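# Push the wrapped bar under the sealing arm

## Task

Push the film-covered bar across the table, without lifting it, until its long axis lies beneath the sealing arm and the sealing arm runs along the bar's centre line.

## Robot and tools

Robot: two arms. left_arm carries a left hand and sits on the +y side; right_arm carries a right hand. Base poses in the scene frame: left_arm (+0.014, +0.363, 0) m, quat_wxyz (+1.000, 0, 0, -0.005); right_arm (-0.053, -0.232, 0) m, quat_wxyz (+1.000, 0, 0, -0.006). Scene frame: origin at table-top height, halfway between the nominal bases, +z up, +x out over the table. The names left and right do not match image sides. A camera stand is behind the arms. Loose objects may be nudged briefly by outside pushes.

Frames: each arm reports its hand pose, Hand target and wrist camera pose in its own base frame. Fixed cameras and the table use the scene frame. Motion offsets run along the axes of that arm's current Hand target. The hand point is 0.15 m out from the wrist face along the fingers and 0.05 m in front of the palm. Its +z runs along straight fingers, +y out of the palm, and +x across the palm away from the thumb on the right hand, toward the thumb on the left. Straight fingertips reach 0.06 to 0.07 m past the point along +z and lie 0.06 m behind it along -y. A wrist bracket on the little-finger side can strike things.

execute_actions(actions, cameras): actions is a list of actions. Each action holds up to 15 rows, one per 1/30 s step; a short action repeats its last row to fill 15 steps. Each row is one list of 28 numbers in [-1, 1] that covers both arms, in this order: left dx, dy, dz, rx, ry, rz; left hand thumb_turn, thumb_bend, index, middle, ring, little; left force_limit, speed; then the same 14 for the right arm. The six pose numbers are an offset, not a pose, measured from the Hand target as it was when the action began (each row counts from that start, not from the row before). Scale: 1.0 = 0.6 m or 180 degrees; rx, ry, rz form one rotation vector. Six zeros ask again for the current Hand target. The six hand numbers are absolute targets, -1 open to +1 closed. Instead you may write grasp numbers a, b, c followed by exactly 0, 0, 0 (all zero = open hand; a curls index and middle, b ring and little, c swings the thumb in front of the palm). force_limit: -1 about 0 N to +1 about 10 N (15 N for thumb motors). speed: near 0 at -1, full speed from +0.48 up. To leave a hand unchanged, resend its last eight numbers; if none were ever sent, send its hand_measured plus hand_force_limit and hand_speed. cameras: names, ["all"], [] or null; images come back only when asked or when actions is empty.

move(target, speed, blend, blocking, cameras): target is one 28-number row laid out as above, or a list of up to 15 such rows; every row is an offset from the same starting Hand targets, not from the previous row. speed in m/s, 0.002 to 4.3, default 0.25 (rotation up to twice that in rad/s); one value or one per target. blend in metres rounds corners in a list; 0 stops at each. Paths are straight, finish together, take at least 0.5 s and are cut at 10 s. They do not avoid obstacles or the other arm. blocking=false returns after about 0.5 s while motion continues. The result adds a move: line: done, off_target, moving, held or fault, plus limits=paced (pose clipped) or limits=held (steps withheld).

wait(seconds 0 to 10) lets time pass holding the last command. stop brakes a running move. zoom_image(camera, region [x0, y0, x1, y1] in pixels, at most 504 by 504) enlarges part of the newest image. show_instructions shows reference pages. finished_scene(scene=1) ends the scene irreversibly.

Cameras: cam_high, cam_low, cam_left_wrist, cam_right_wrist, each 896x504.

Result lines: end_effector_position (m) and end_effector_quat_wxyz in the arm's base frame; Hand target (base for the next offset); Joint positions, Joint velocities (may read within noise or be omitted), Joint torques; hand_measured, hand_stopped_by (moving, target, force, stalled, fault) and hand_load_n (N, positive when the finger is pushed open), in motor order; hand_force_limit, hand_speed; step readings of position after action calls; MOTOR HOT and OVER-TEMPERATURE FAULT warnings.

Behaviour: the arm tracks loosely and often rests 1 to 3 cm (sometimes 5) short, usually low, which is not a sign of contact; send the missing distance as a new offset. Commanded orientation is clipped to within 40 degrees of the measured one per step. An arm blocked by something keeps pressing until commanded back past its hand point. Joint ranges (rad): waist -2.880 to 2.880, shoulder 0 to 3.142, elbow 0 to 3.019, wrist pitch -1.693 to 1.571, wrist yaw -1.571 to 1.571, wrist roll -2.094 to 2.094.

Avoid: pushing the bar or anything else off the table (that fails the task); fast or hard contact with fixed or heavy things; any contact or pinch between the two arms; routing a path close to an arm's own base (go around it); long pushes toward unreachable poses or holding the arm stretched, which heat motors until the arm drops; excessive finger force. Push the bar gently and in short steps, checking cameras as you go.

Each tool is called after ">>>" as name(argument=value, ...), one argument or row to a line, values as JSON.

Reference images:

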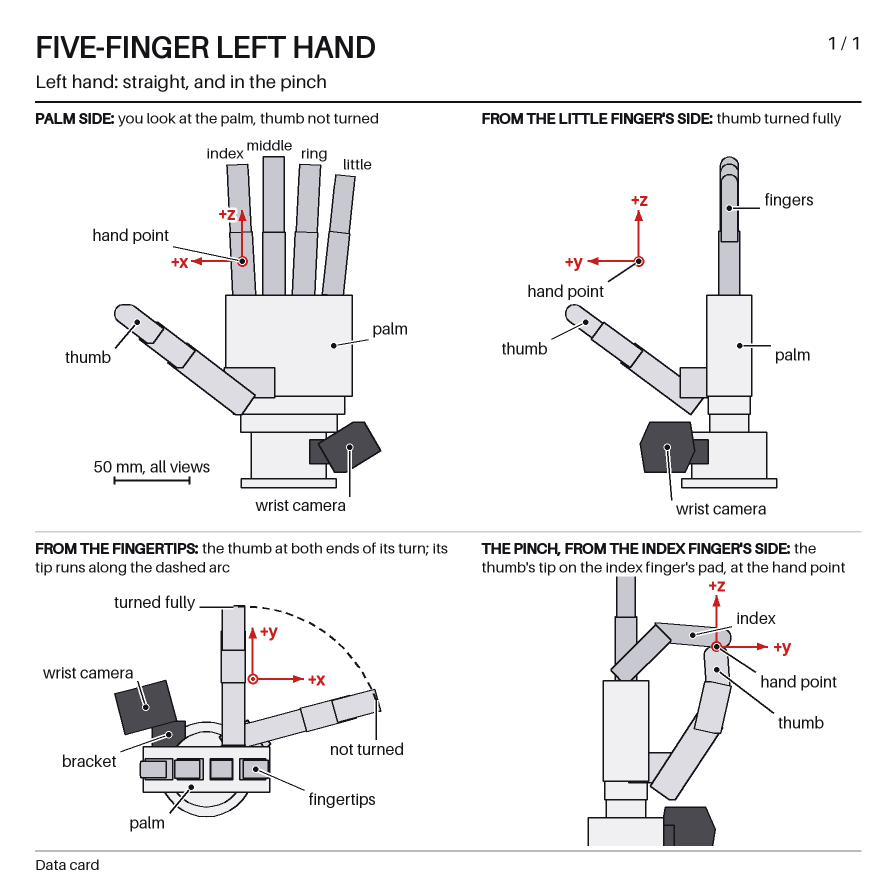

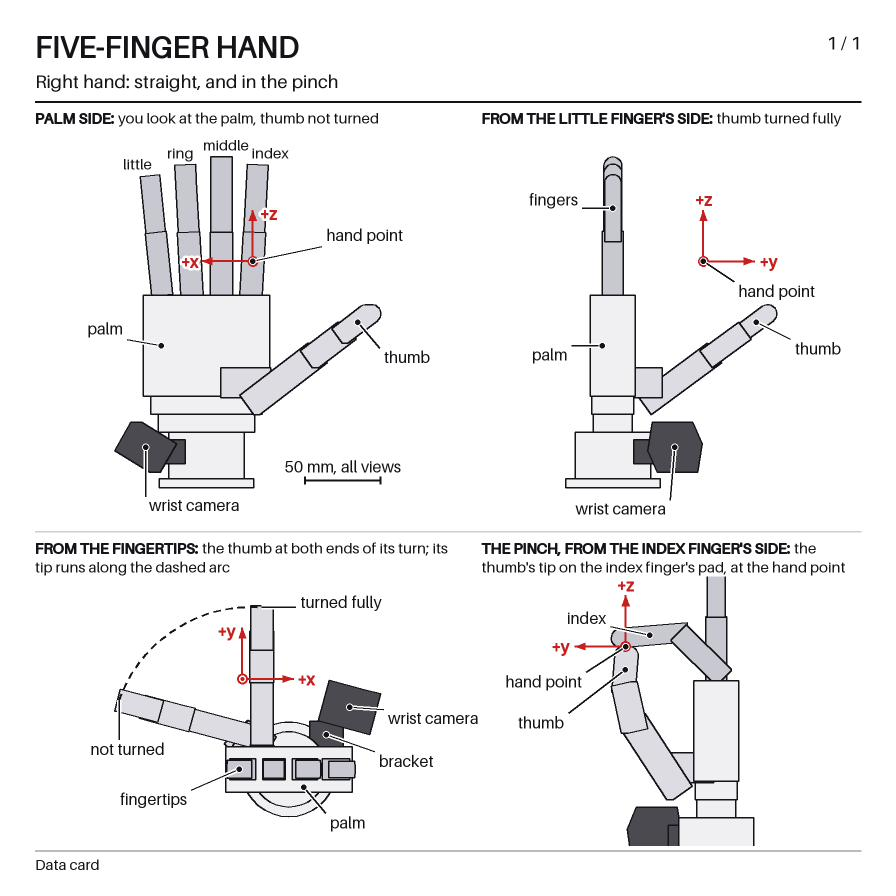

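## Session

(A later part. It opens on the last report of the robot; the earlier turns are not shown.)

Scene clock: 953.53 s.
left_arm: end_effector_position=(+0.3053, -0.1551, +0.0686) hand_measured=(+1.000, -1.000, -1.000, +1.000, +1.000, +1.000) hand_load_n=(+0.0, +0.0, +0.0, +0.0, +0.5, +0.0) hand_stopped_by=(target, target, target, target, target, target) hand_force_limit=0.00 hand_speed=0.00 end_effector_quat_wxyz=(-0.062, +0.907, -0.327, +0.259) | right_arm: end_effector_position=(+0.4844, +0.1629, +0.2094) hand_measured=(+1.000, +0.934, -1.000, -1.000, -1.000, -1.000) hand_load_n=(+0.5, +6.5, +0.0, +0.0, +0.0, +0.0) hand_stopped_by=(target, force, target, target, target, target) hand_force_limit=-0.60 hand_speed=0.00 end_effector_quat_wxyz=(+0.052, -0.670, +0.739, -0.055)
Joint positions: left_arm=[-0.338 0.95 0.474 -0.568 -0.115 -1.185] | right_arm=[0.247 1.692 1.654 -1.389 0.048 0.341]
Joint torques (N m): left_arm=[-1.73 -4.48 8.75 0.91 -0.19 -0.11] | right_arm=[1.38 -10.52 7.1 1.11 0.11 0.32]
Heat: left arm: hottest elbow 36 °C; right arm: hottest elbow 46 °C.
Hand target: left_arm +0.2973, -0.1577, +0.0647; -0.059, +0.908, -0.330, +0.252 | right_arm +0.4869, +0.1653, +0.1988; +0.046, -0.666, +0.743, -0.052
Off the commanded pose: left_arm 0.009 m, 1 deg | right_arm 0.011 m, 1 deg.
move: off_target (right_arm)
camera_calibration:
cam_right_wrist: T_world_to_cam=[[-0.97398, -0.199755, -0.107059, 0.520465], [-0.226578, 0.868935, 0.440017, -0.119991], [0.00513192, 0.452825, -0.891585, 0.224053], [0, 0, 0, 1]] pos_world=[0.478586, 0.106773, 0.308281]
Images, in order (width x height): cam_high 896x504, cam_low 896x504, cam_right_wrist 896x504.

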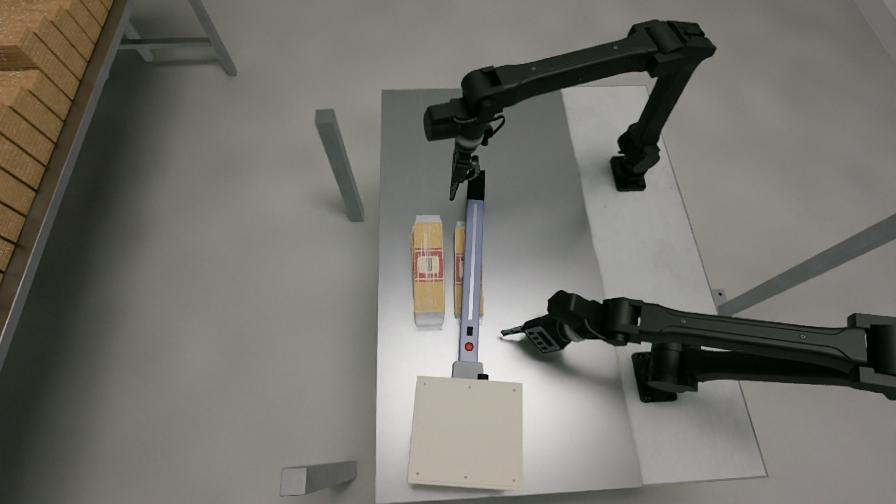

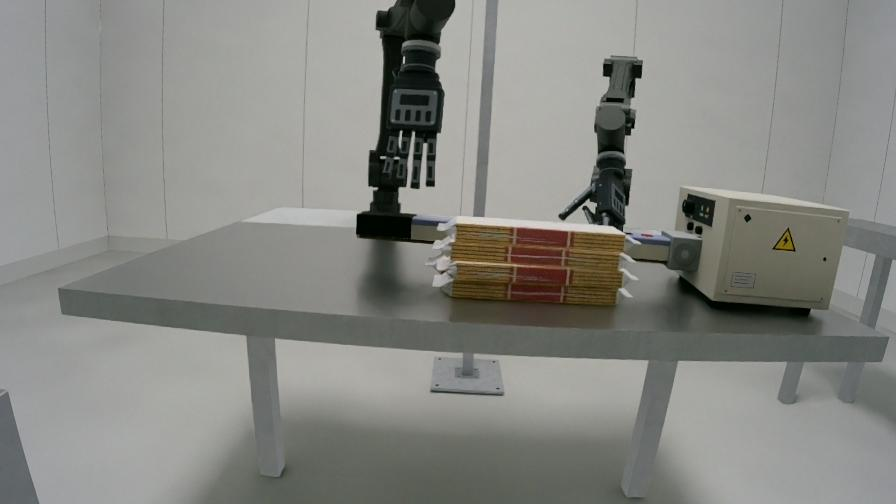

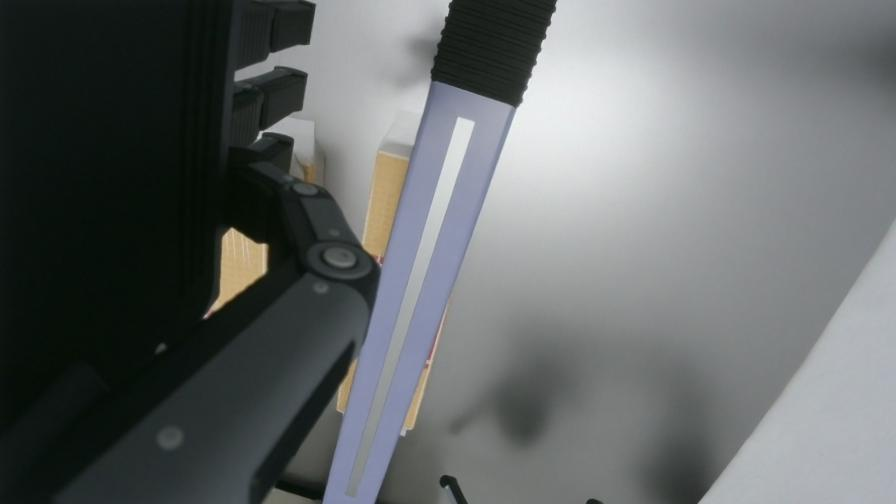

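>>> move(
  target=[0,0,0,0,0,0,1,-1,-1,1,1,1,0,0,0.0092,0.0253,0.2355,0,0,0,1,1,-1,-1,-1,-1,-0.6,0],
  speed=0.1,
  cameras=["cam_high","cam_low","cam_right_wrist"],
)

>>> zoom_image(
  camera="cam_high",
  region=[400, 140, 540, 280],
)

>>> zoom_image(
  camera="cam_low",
  region=[330, 160, 510, 310],
)

Scene clock: 980.20 s.
left_arm: end_effector_position=(+0.3053, -0.1551, +0.0686) hand_measured=(+1.000, -1.000, -1.000, +1.000, +1.000, +1.000) hand_load_n=(+0.0, +0.0, +0.0, +0.0, +0.0, +0.0) hand_stopped_by=(target, target, target, target, target, target) hand_force_limit=0.00 hand_speed=0.00 end_effector_quat_wxyz=(-0.062, +0.907, -0.327, +0.259) | right_arm: end_effector_position=(+0.4910, +0.1637, +0.0740) hand_measured=(+1.000, +0.934, -1.000, -1.000, -1.000, -1.000) hand_load_n=(+0.5, +6.5, +0.0, +0.0, +0.0, +0.0) hand_stopped_by=(target, force, target, target, target, target) hand_force_limit=-0.60 hand_speed=0.00 end_effector_quat_wxyz=(+0.058, -0.669, +0.739, -0.058)
Joint positions: left_arm=[-0.338 0.95 0.474 -0.568 -0.115 -1.185] | right_arm=[0.246 1.772 1.397 -1.039 0.048 0.341]
Joint torques (N m): left_arm=[-1.38 -4.84 8.7 0.94 -0.18 -0.1] | right_arm=[0.73 -10.11 6.54 1.05 0.02 0.19]
Heat: left arm: hottest elbow 36 °C; right arm: hottest elbow 43 °C.
Hand target: left_arm +0.2973, -0.1577, +0.0647; -0.059, +0.908, -0.330, +0.252 | right_arm +0.4910, +0.1592, +0.0568; +0.046, -0.666, +0.743, -0.052
Off the commanded pose: left_arm 0.009 m, 1 deg | right_arm 0.018 m, 2 deg.
move: off_target (right_arm)
camera_calibration:
cam_right_wrist: T_world_to_cam=[[-0.972666, -0.197912, -0.121461, 0.512656], [-0.231485, 0.867729, 0.439842, -0.056981], [0.0183451, 0.455936, -0.889824, 0.0956904], [0, 0, 0, 1]] pos_world=[0.483697, 0.107276, 0.172478]
Images, in order (width x height): cam_high 896x504, cam_low 896x504, cam_right_wrist 896x504.

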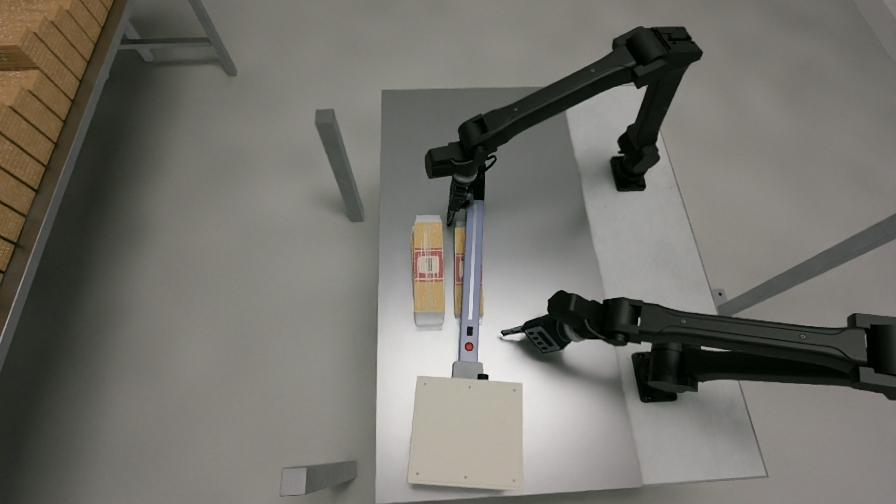

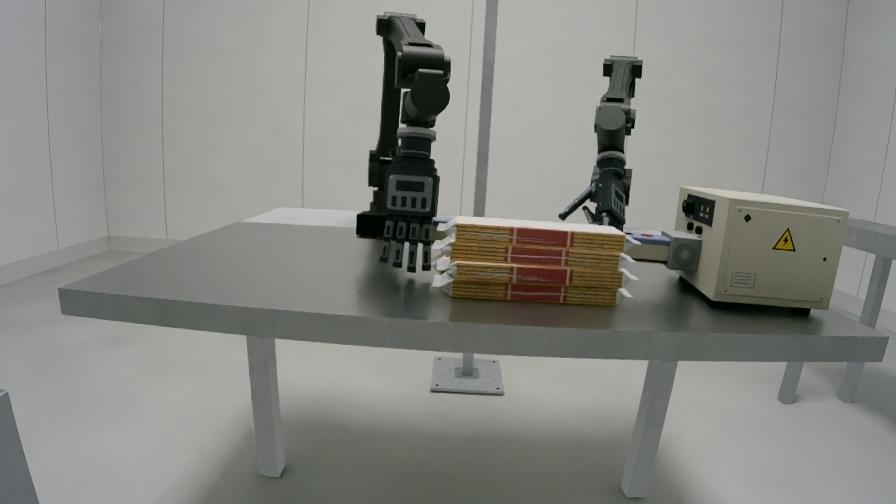

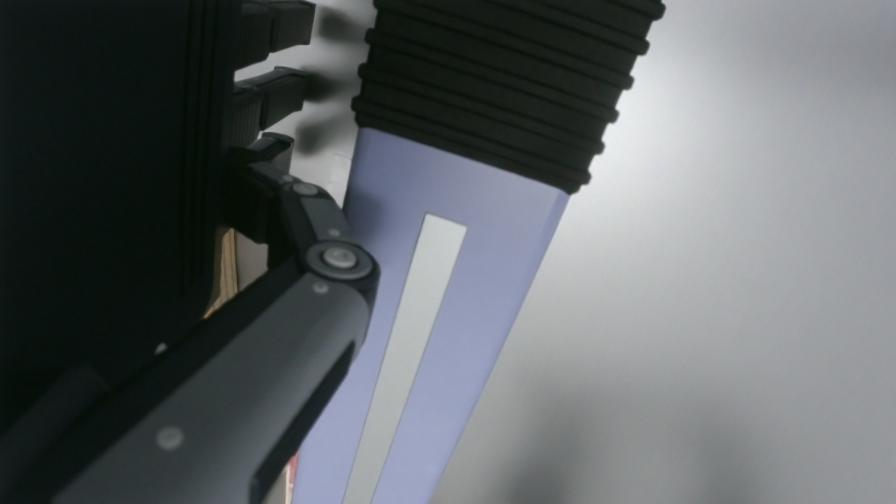

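Scaled by 3.600 from the camera's 896x504 image, which has a finer 1280x720 frame.

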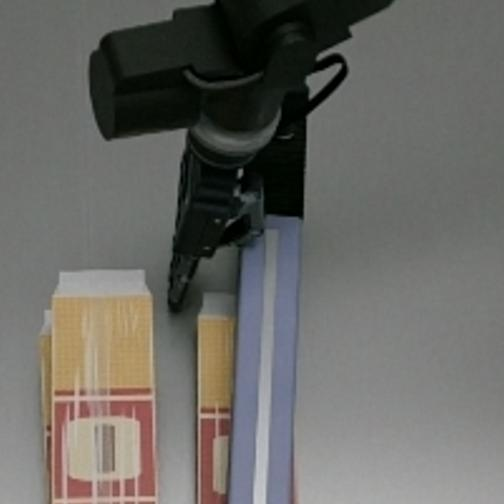

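Scaled by 2.800 from the camera's 896x504 image, which has a finer 1280x720 frame.

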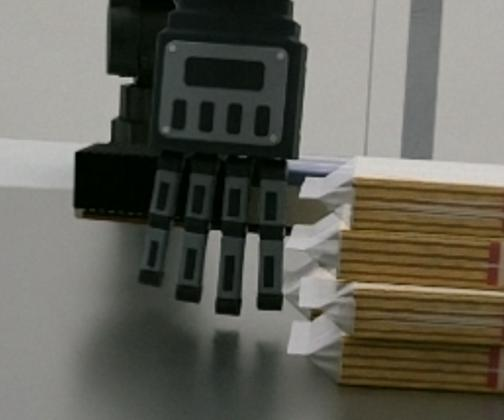

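>>> move(
  target=[0,0,0,0,0,0,1,-1,-1,1,1,1,0,0,0.0005,0.0473,-0.0235,0,0,0,1,1,-1,-1,-1,-1,-0.6,0],
  speed=0.05,
  cameras=["cam_high","cam_low","cam_right_wrist"],
)

>>> zoom_image(
  camera="cam_high",
  region=[430, 190, 530, 335],
)

Scene clock: 999.37 s.
left_arm: end_effector_position=(+0.3053, -0.1551, +0.0686) hand_measured=(+1.000, -1.000, -1.000, +1.000, +1.000, +1.000) hand_load_n=(+0.0, +0.0, +0.0, +0.0, +0.0, +0.0) hand_stopped_by=(target, target, target, target, target, target) hand_force_limit=0.00 hand_speed=0.00 end_effector_quat_wxyz=(-0.062, +0.907, -0.327, +0.259) | right_arm: end_effector_position=(+0.4779, +0.1603, +0.0768) hand_measured=(+1.000, +0.934, -1.000, -1.000, -1.000, -1.000) hand_load_n=(+0.5, +6.0, +0.0, +0.0, +0.0, +0.0) hand_stopped_by=(target, force, target, target, target, target) hand_force_limit=-0.60 hand_speed=0.00 end_effector_quat_wxyz=(+0.067, -0.663, +0.743, -0.064)
Joint positions: left_arm=[-0.338 0.95 0.474 -0.568 -0.115 -1.185] | right_arm=[0.246 1.721 1.336 -1.008 0.052 0.354]
Joint torques (N m): left_arm=[-1.79 -4.72 8.69 0.88 -0.18 -0.11] | right_arm=[2.02 -11.28 5.41 -0.05 0.02 0.24]
Heat: left arm: hottest elbow 36 °C; right arm: hottest elbow 42 °C.
Hand target: left_arm +0.2973, -0.1577, +0.0647; -0.059, +0.908, -0.330, +0.252 | right_arm +0.4611, +0.1622, +0.0668; +0.047, -0.666, +0.743, -0.052
Off the commanded pose: left_arm 0.009 m, 1 deg | right_arm 0.020 m, 3 deg.
move: off_target (right_arm)
camera_calibration:
cam_right_wrist: T_world_to_cam=[[-0.972514, -0.184419, -0.14215, 0.498922], [-0.228887, 0.869247, 0.4382, -0.0596354], [0.0427509, 0.458692, -0.887566, 0.0877917], [0, 0, 0, 1]] pos_world=[0.467805, 0.103579, 0.174975]
Images, in order (width x height): cam_high 896x504, cam_low 896x504, cam_right_wrist 896x504.

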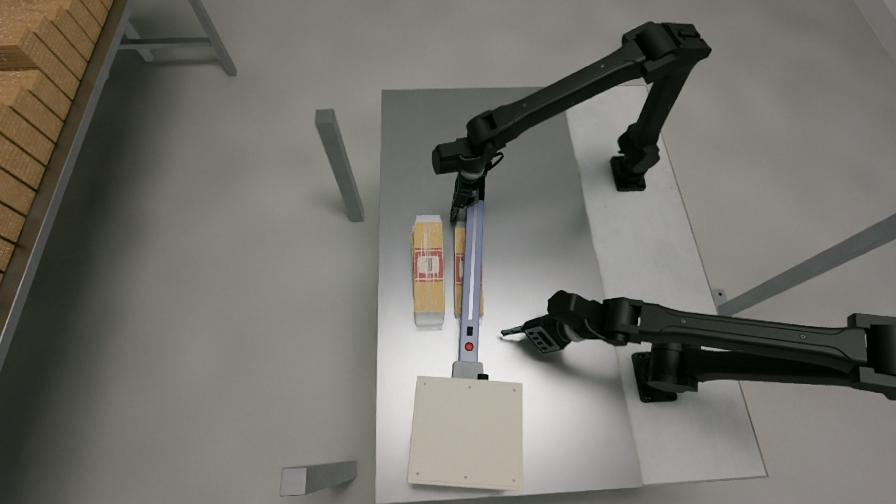

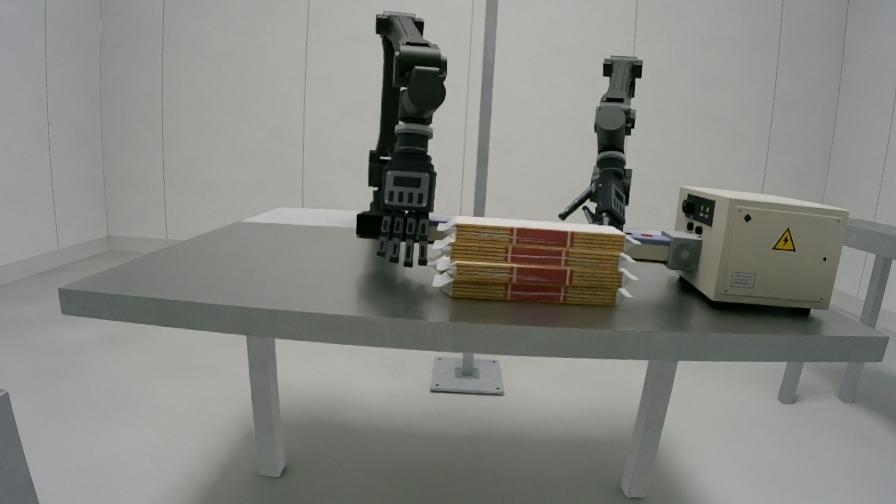

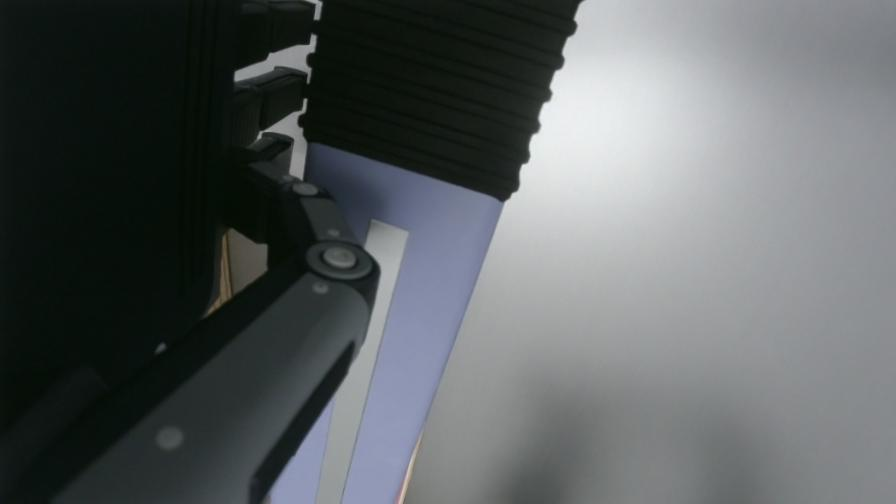

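Scaled by 3.476 from the camera's 896x504 image, which has a finer 1280x720 frame.

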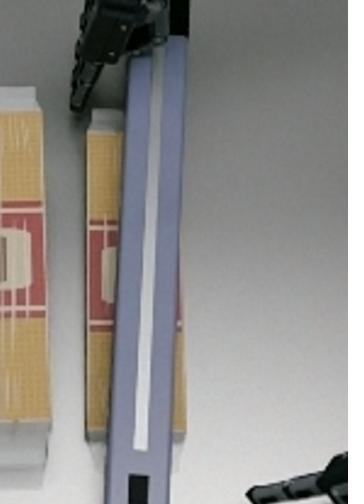

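>>> move(
  target=[
    [0,0,0,0,0,0,1,-1,-1,1,1,1,0,0,-0.0581,-0.0383,0.0188,0,0,0,1,1,-1,-1,-1,-1,-0.6,0],
    [0,0,0,0,0,0,1,-1,-1,1,1,1,0,0,-0.0553,0.0153,0.0047,0,0,0,1,1,-1,-1,-1,-1,-0.6,0],
  ],
  speed=0.05,
  cameras=["cam_high","cam_low","cam_right_wrist"],
)

>>> zoom_image(
  camera="cam_high",
  region=[430, 190, 530, 335],
)

Scene clock: 1022.33 s.
left_arm: end_effector_position=(+0.3053, -0.1551, +0.0686) hand_measured=(+1.000, -1.000, -1.000, +1.000, +1.000, +1.000) hand_load_n=(+0.0, +0.0, +0.0, +0.0, +0.0, +0.0) hand_stopped_by=(target, target, target, target, target, target) hand_force_limit=0.00 hand_speed=0.00 end_effector_quat_wxyz=(-0.062, +0.907, -0.327, +0.259) | right_arm: end_effector_position=(+0.4745, +0.1892, +0.0779) hand_measured=(+1.000, +0.934, -1.000, -1.000, -1.000, -1.000) hand_load_n=(+0.5, +5.5, +0.0, +0.0, +0.0, +0.0) hand_stopped_by=(target, force, target, target, target, target) hand_force_limit=-0.60 hand_speed=0.00 end_effector_quat_wxyz=(+0.066, -0.660, +0.745, -0.066)
Joint positions: left_arm=[-0.338 0.95 0.474 -0.568 -0.115 -1.185] | right_arm=[0.303 1.731 1.352 -1.018 0.066 0.418]
Joint torques (N m): left_arm=[-1.73 -4.54 8.69 0.88 -0.16 -0.11] | right_arm=[2.67 -10.58 4.82 0.44 -0.16 0.29]
Heat: left arm: hottest elbow 36 °C; right arm: hottest elbow 41 °C.
Hand target: left_arm +0.2973, -0.1577, +0.0647; -0.059, +0.908, -0.330, +0.252 | right_arm +0.4561, +0.1960, +0.0627; +0.046, -0.666, +0.743, -0.052
Off the commanded pose: left_arm 0.009 m, 1 deg | right_arm 0.025 m, 3 deg.
move: off_target (right_arm)
camera_calibration:
cam_right_wrist: T_world_to_cam=[[-0.973749, -0.177049, -0.143063, 0.500452], [-0.222584, 0.872155, 0.435662, -0.0893859], [0.0476399, 0.456069, -0.888668, 0.0738617], [0, 0, 0, 1]] pos_world=[0.4639, 0.132877, 0.176177]
Images, in order (width x height): cam_high 896x504, cam_low 896x504, cam_right_wrist 896x504.

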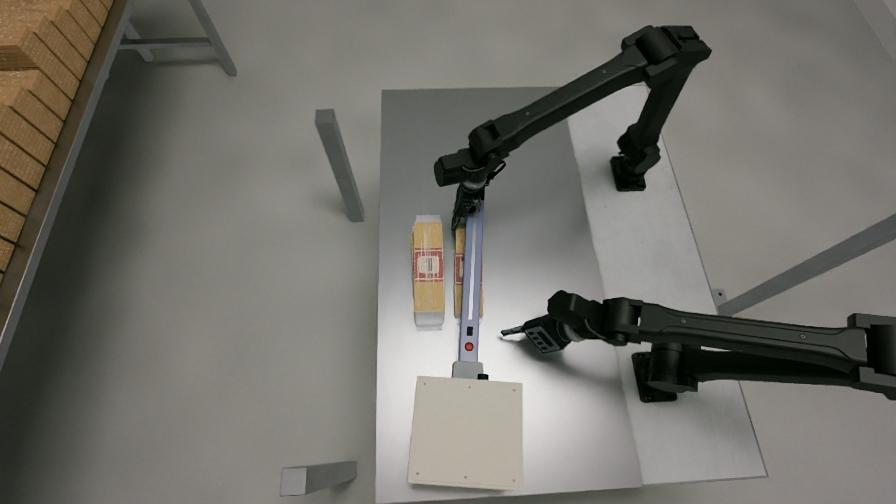

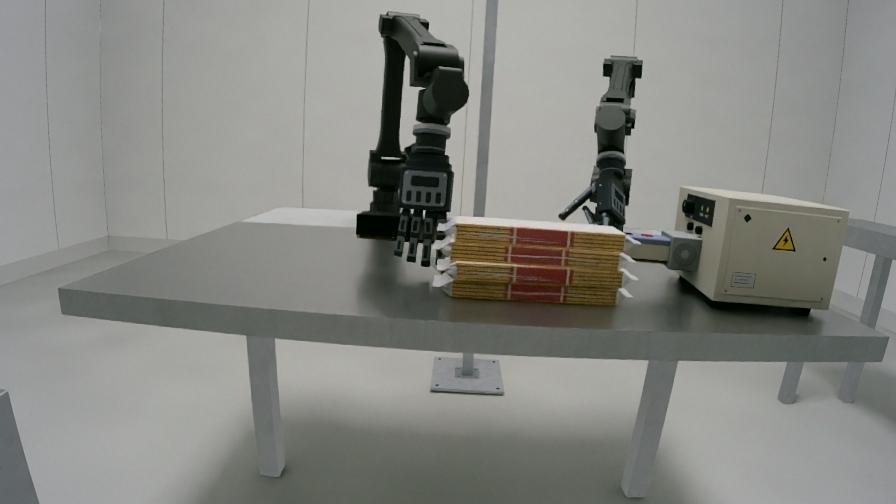

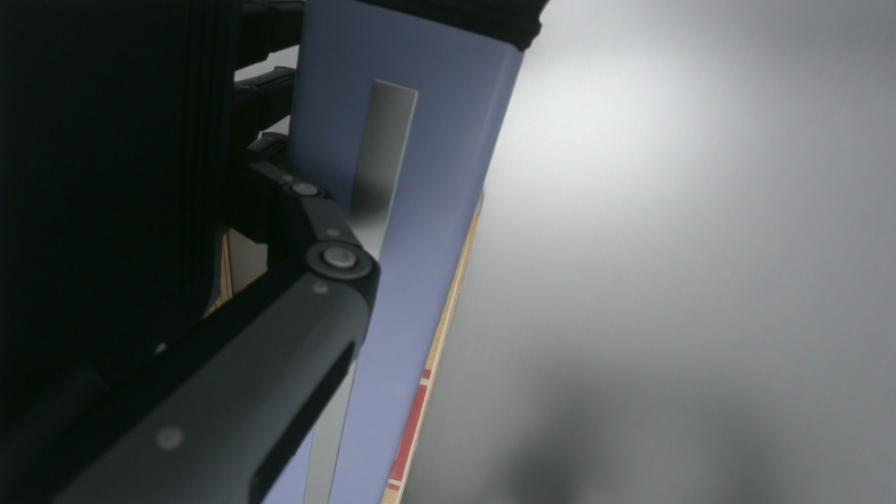

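Scaled by 3.476 from the camera's 896x504 image, which has a finer 1280x720 frame.

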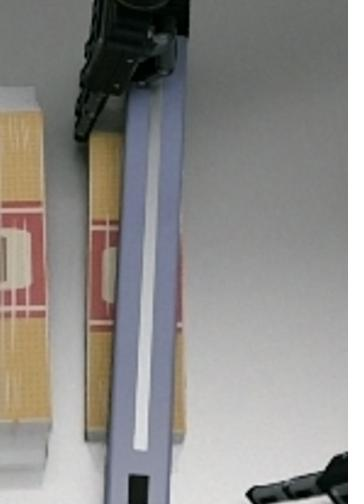

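>>> move(
  target=[
    [0,0,0,0,0,0,1,-1,-1,1,1,1,0,0,0.0005,0.0028,0.0198,0,0,0,1,1,-1,-1,-1,-1,-0.6,0],
    [0,0,0,0,0,0,1,-1,-1,1,1,1,0,0,0.0003,0.021,0.0173,0,0,0,1,1,-1,-1,-1,-1,-0.6,0],
  ],
  speed=0.05,
  cameras=["cam_high","cam_low","cam_right_wrist"],
)

>>> zoom_image(
  camera="cam_high",
  region=[430, 190, 530, 335],
)

Scene clock: 1037.17 s.
left_arm: end_effector_position=(+0.3053, -0.1551, +0.0686) hand_measured=(+1.000, -1.000, -1.000, +1.000, +1.000, +1.000) hand_load_n=(+0.0, +0.0, +0.0, +0.0, +0.0, +0.0) hand_stopped_by=(target, target, target, target, target, target) hand_force_limit=0.00 hand_speed=0.00 end_effector_quat_wxyz=(-0.062, +0.907, -0.327, +0.259) | right_arm: end_effector_position=(+0.4745, +0.1899, +0.0759) hand_measured=(+1.000, +0.934, -1.000, -1.000, -1.000, -1.000) hand_load_n=(+0.0, +5.0, +0.0, +0.0, +0.0, +0.0) hand_stopped_by=(target, force, target, target, target, target) hand_force_limit=-0.60 hand_speed=0.00 end_effector_quat_wxyz=(+0.082, -0.655, +0.748, -0.074)
Joint positions: left_arm=[-0.338 0.95 0.474 -0.568 -0.115 -1.185] | right_arm=[0.304 1.709 1.316 -0.969 0.069 0.429]
Joint torques (N m): left_arm=[-1.61 -4.84 8.76 0.94 -0.19 -0.12] | right_arm=[3.14 -9.52 4.15 -0.08 -0.2 0.19]
Heat: left arm: hottest elbow 36 °C; right arm: hottest elbow 41 °C.
Hand target: left_arm +0.2973, -0.1577, +0.0647; -0.059, +0.908, -0.330, +0.252 | right_arm +0.4452, +0.1972, +0.0506; +0.046, -0.666, +0.743, -0.052
Off the commanded pose: left_arm 0.009 m, 1 deg | right_arm 0.039 m, 5 deg.
move: off_target (right_arm)
camera_calibration:
cam_right_wrist: T_world_to_cam=[[-0.970097, -0.165152, -0.177869, 0.498805], [-0.228205, 0.870216, 0.436631, -0.0861862], [0.0826738, 0.464165, -0.881882, 0.0531996], [0, 0, 0, 1]] pos_world=[0.459823, 0.132686, 0.173269]
Images, in order (width x height): cam_high 896x504, cam_low 896x504, cam_right_wrist 896x504.

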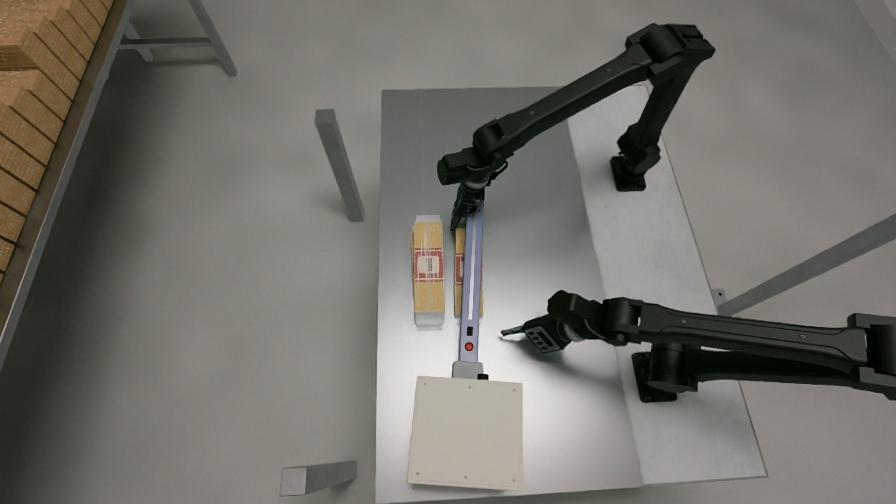

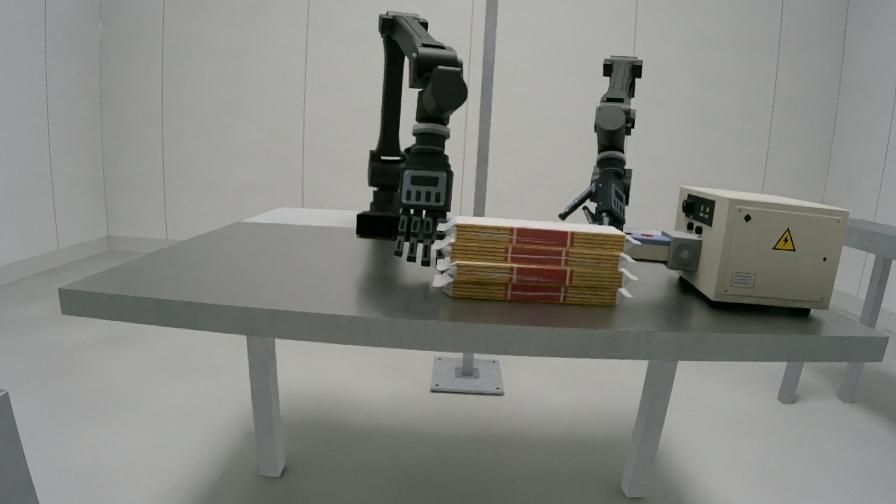

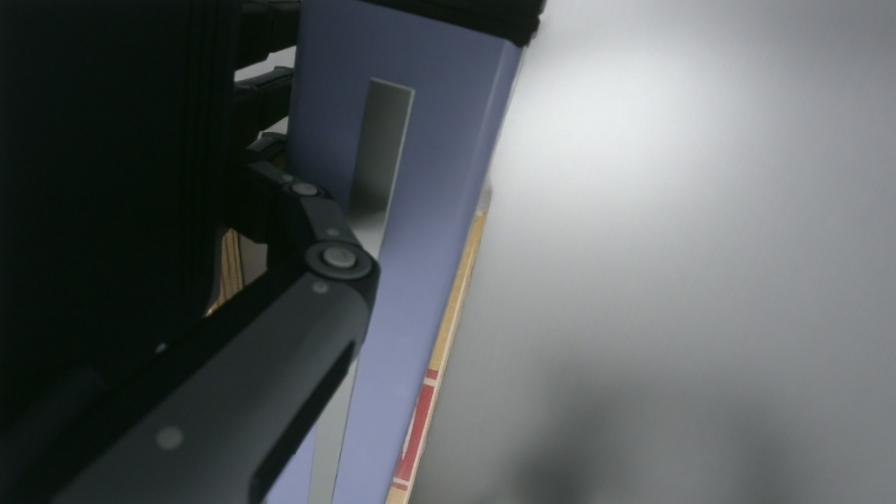

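Scaled by 3.476 from the camera's 896x504 image, which has a finer 1280x720 frame.

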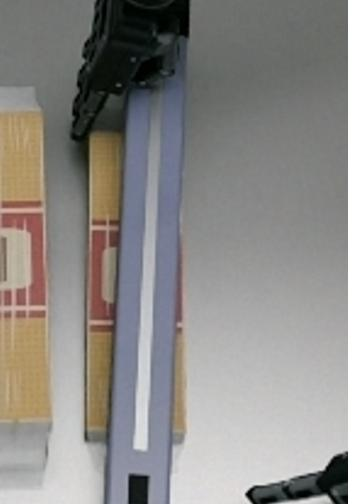

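>>> move(
  target=[0,0,0,0,0,0,1,-1,-1,1,1,1,0,0,0.026,-0.0863,-0.0408,-0.0667,0,0,1,1,-1,-1,-1,-1,-0.6,0],
  speed=0.06,
  cameras=["cam_high","cam_low","cam_right_wrist"],
)

>>> zoom_image(
  camera="cam_high",
  region=[430, 190, 530, 335],
)

>>> zoom_image(
  camera="cam_low",
  region=[350, 160, 490, 310],
)

Scene clock: 1071.10 s.
left_arm: end_effector_position=(+0.3053, -0.1551, +0.0686) hand_measured=(+1.000, -1.000, -1.000, +1.000, +1.000, +1.000) hand_load_n=(+0.0, +0.0, +0.0, +0.0, +0.0, +0.0) hand_stopped_by=(target, target, target, target, target, target) hand_force_limit=0.00 hand_speed=0.00 end_effector_quat_wxyz=(-0.062, +0.907, -0.327, +0.259) | right_arm: end_effector_position=(+0.4795, +0.1771, +0.0848) hand_measured=(+1.000, +0.934, -1.000, -1.000, -1.000, -1.000) hand_load_n=(+0.5, +6.0, +0.0, +0.0, +0.0, +0.0) hand_stopped_by=(target, force, target, target, target, target) hand_force_limit=-0.60 hand_speed=0.00 end_effector_quat_wxyz=(-0.023, -0.663, +0.748, +0.024)
Joint positions: left_arm=[-0.338 0.95 0.474 -0.568 -0.115 -1.185] | right_arm=[0.248 1.897 1.58 -1.317 -0.022 0.368]
Joint torques (N m): left_arm=[-1.44 -4.72 8.79 0.9 -0.16 -0.1] | right_arm=[0.62 -10.81 9.58 -0.18 -0.08 0.03]
Heat: left arm: hottest elbow 36 °C; right arm: hottest elbow 39 °C.
Hand target: left_arm +0.2973, -0.1577, +0.0647; -0.059, +0.908, -0.330, +0.252 | right_arm +0.4910, +0.1764, +0.0821; -0.023, -0.667, +0.744, +0.026
Off the commanded pose: left_arm 0.009 m, 1 deg | right_arm 0.012 m, 1 deg.
move: off_target (right_arm)
camera_calibration:
cam_right_wrist: T_world_to_cam=[[-0.978837, -0.177038, 0.102642, 0.485654], [-0.104787, 0.864437, 0.491699, -0.140556], [-0.175777, 0.470538, -0.864695, 0.187847], [0, 0, 0, 1]] pos_world=[0.493667, 0.119092, 0.181693]
Images, in order (width x height): cam_high 896x504, cam_low 896x504, cam_right_wrist 896x504.

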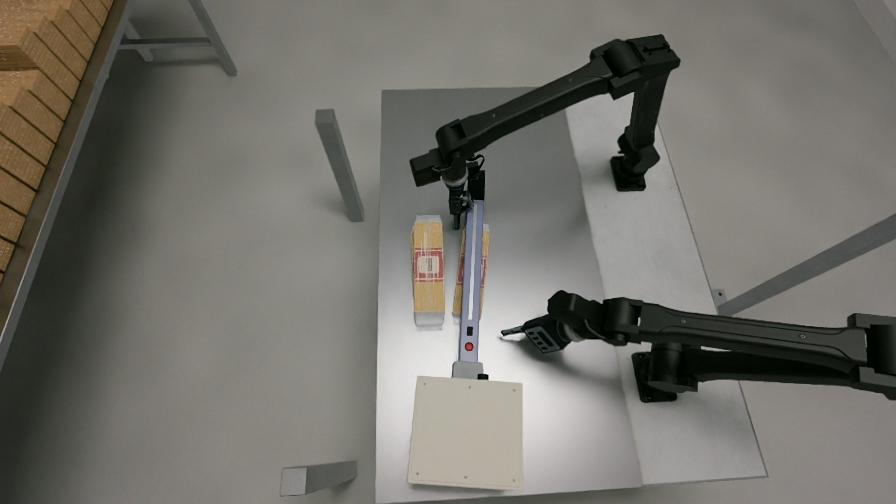

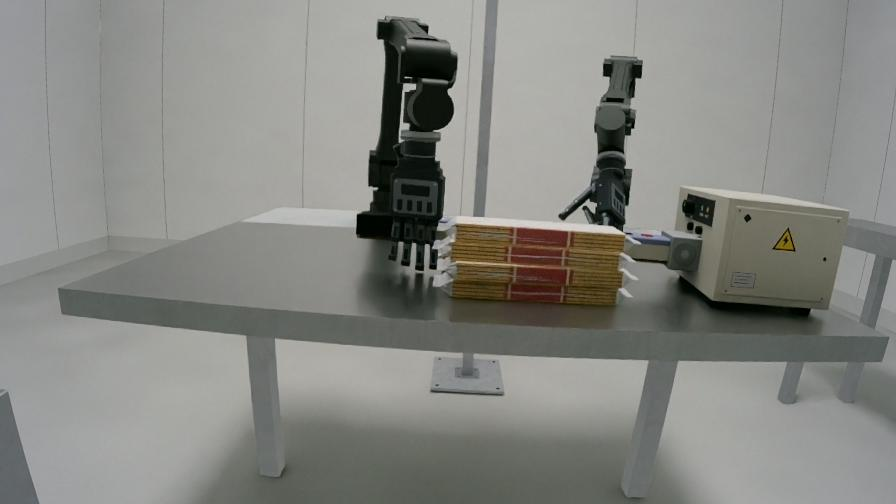

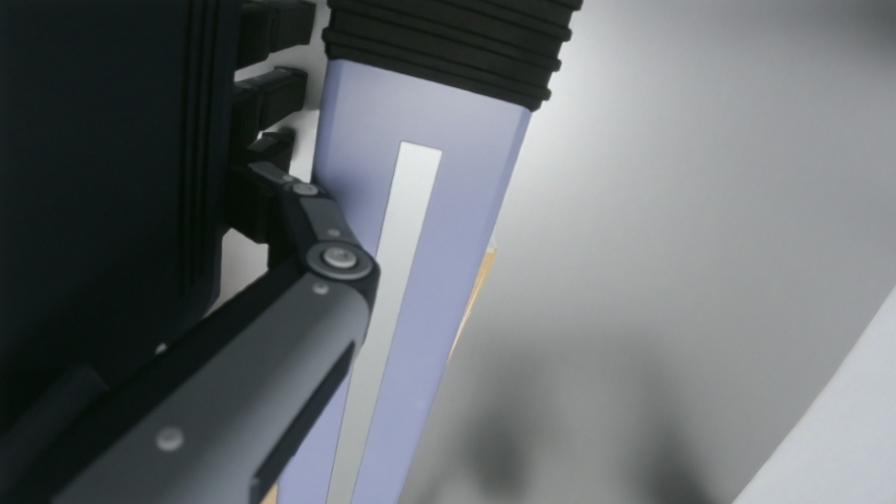

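Scaled by 3.476 from the camera's 896x504 image, which has a finer 1280x720 frame.

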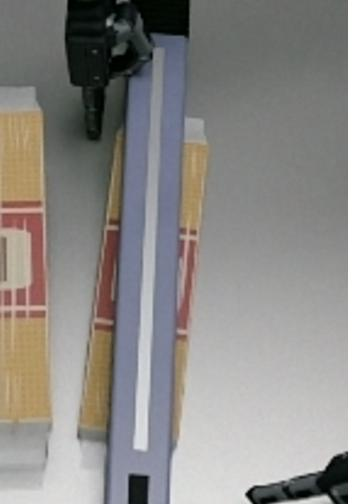

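Scaled by 3.360 from the camera's 896x504 image, which has a finer 1280x720 frame.

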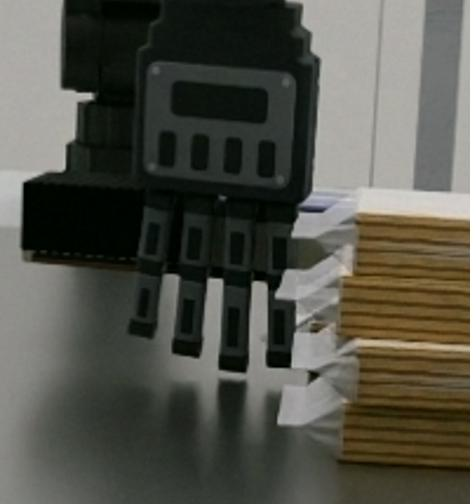

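>>> move(
  target=[
    [0,0,0,0,0,0,1,-1,-1,1,1,1,0,0,0.0022,0.0347,-0.2115,0,0,0,1,1,-1,-1,-1,-1,-0.6,0],
    [0,0,0,0,0,0,1,-1,-1,1,1,1,0,0,-0.0175,0.2512,-0.1628,0.0778,0,0,1,1,-1,-1,-1,-1,-0.6,0],
    [0,0,0,0,0,0,1,-1,-1,1,1,1,0,0,-0.0175,0.2363,0.0502,0.0778,0,0,1,1,-1,-1,-1,-1,-0.6,0],
  ],
  speed=[0.15,0.2,0.1],
  blend=[0.03,0.02,0],
  cameras=["cam_high","cam_right_wrist"],
)

>>> zoom_image(
  camera="cam_high",
  region=[430, 190, 530, 335],
)

Scene clock: 1107.47 s.
left_arm: end_effector_position=(+0.3053, -0.1551, +0.0686) hand_measured=(+1.000, -1.000, -1.000, +1.000, +1.000, +1.000) hand_load_n=(+0.0, +0.0, +0.0, +0.0, +0.0, +0.0) hand_stopped_by=(target, target, target, target, target, target) hand_force_limit=0.00 hand_speed=0.00 end_effector_quat_wxyz=(-0.062, +0.907, -0.327, +0.259) | right_arm: end_effector_position=(+0.3505, +0.1993, +0.0713) hand_measured=(+1.000, +0.934, -1.000, -1.000, -1.000, -1.000) hand_load_n=(+0.5, +6.5, +0.0, +0.0, +0.0, +0.0) hand_stopped_by=(target, force, target, target, target, target) hand_force_limit=-0.60 hand_speed=0.00 end_effector_quat_wxyz=(+0.064, -0.667, +0.739, -0.067)
Joint positions: left_arm=[-0.338 0.95 0.474 -0.568 -0.115 -1.185] | right_arm=[0.421 1.468 1.012 -0.951 0.088 0.516]
Joint torques (N m): left_arm=[-1.55 -4.6 8.62 0.9 -0.17 -0.1] | right_arm=[1.79 -6.24 6.52 1.06 0.13 0.31]
Heat: left arm: hottest elbow 36 °C; right arm: hottest elbow 44 °C.
Hand target: left_arm +0.2973, -0.1577, +0.0647; -0.059, +0.908, -0.330, +0.252 | right_arm +0.3494, +0.2026, +0.0619; +0.058, -0.665, +0.742, -0.065
Off the commanded pose: left_arm 0.009 m, 1 deg | right_arm 0.010 m, 1 deg.
move: done
camera_calibration:
cam_right_wrist: T_world_to_cam=[[-0.970567, -0.195234, -0.141007, 0.382839], [-0.23769, 0.870791, 0.430379, -0.116971], [0.0387631, 0.451228, -0.891567, 0.0736425], [0, 0, 0, 1]] pos_world=[0.340914, 0.143371, 0.169982]
Images, in order (width x height): cam_high 896x504, cam_right_wrist 896x504.

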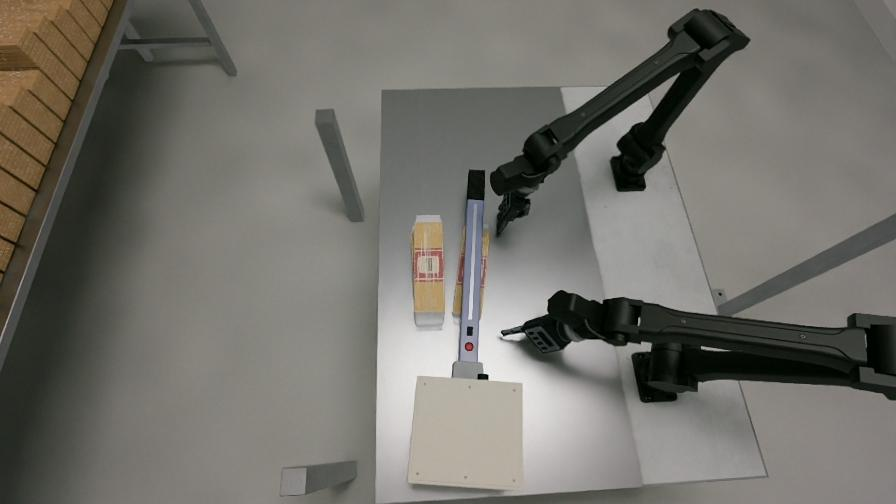

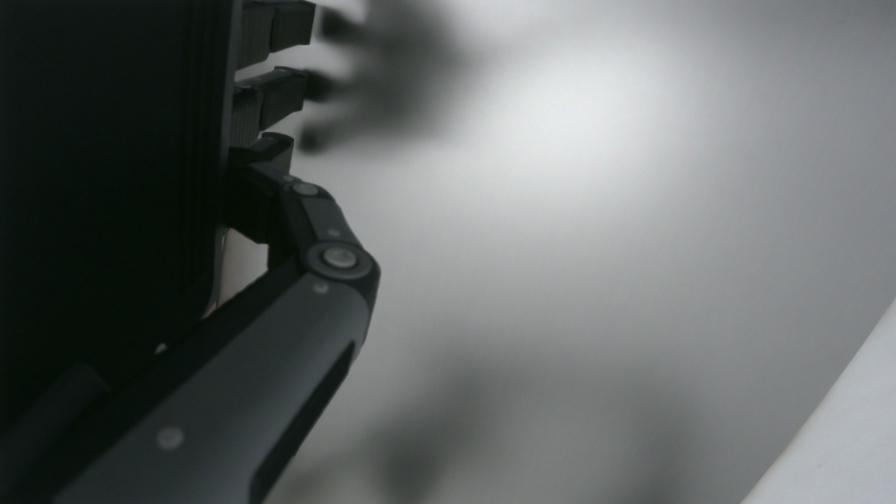

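Scaled by 3.476 from the camera's 896x504 image, which has a finer 1280x720 frame.

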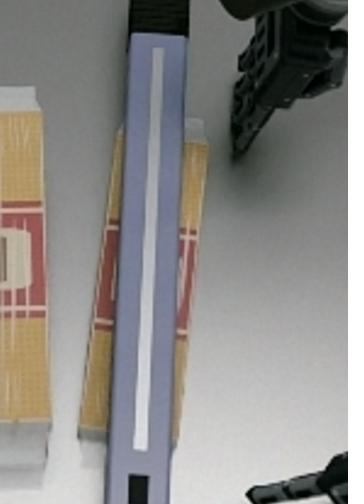

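>>> move(
  target=[0,0,0,0,0,0,1,-1,-1,1,1,1,0,0,-0.0022,-0.0513,-0.0028,0,0,0,1,1,-1,-1,-1,-1,-0.6,0],
  speed=0.06,
  cameras=["cam_high"],
)

>>> zoom_image(
  camera="cam_high",
  region=[430, 190, 530, 335],
)

Scene clock: 1116.83 s.
left_arm: end_effector_position=(+0.3053, -0.1551, +0.0686) hand_measured=(+1.000, -1.000, -1.000, +1.000, +1.000, +1.000) hand_load_n=(+0.0, +0.0, -0.5, +0.0, +0.0, +0.0) hand_stopped_by=(target, target, target, target, target, target) hand_force_limit=0.00 hand_speed=0.00 end_effector_quat_wxyz=(-0.062, +0.907, -0.327, +0.259) | right_arm: end_effector_position=(+0.3660, +0.1994, +0.0660) hand_measured=(+1.000, +0.934, -1.000, -1.000, -1.000, -1.000) hand_load_n=(+0.5, +6.5, +0.0, +0.0, +0.0, +0.0) hand_stopped_by=(target, force, target, target, target, target) hand_force_limit=-0.60 hand_speed=0.00 end_effector_quat_wxyz=(+0.057, -0.662, +0.744, -0.065)
Joint positions: left_arm=[-0.338 0.95 0.474 -0.568 -0.115 -1.185] | right_arm=[0.405 1.518 1.053 -0.955 0.086 0.515]
Joint torques (N m): left_arm=[-1.44 -4.6 8.73 0.91 -0.16 -0.1] | right_arm=[0.73 -6.53 9.57 0.25 0.02 0.04]
Heat: left arm: hottest elbow 36 °C; right arm: hottest elbow 44 °C.
Hand target: left_arm +0.2973, -0.1577, +0.0647; -0.059, +0.908, -0.330, +0.252 | right_arm +0.3794, +0.2007, +0.0689; +0.058, -0.665, +0.742, -0.065
Off the commanded pose: left_arm 0.009 m, 1 deg | right_arm 0.014 m, 0 deg.
move: off_target (right_arm)
Images, in order (width x height): cam_high 896x504.

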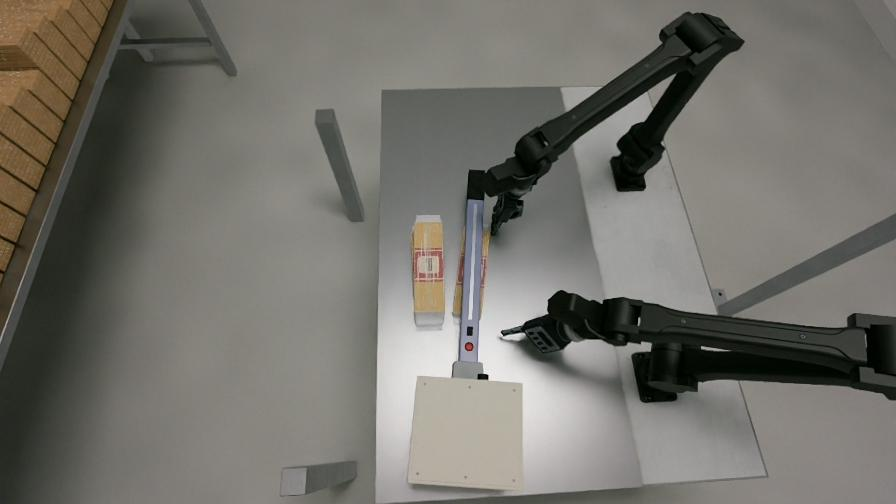

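Scaled by 3.476 from the camera's 896x504 image, which has a finer 1280x720 frame.

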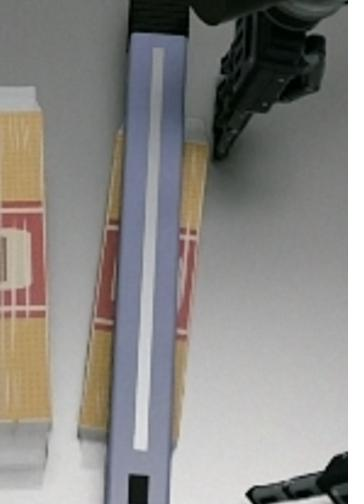

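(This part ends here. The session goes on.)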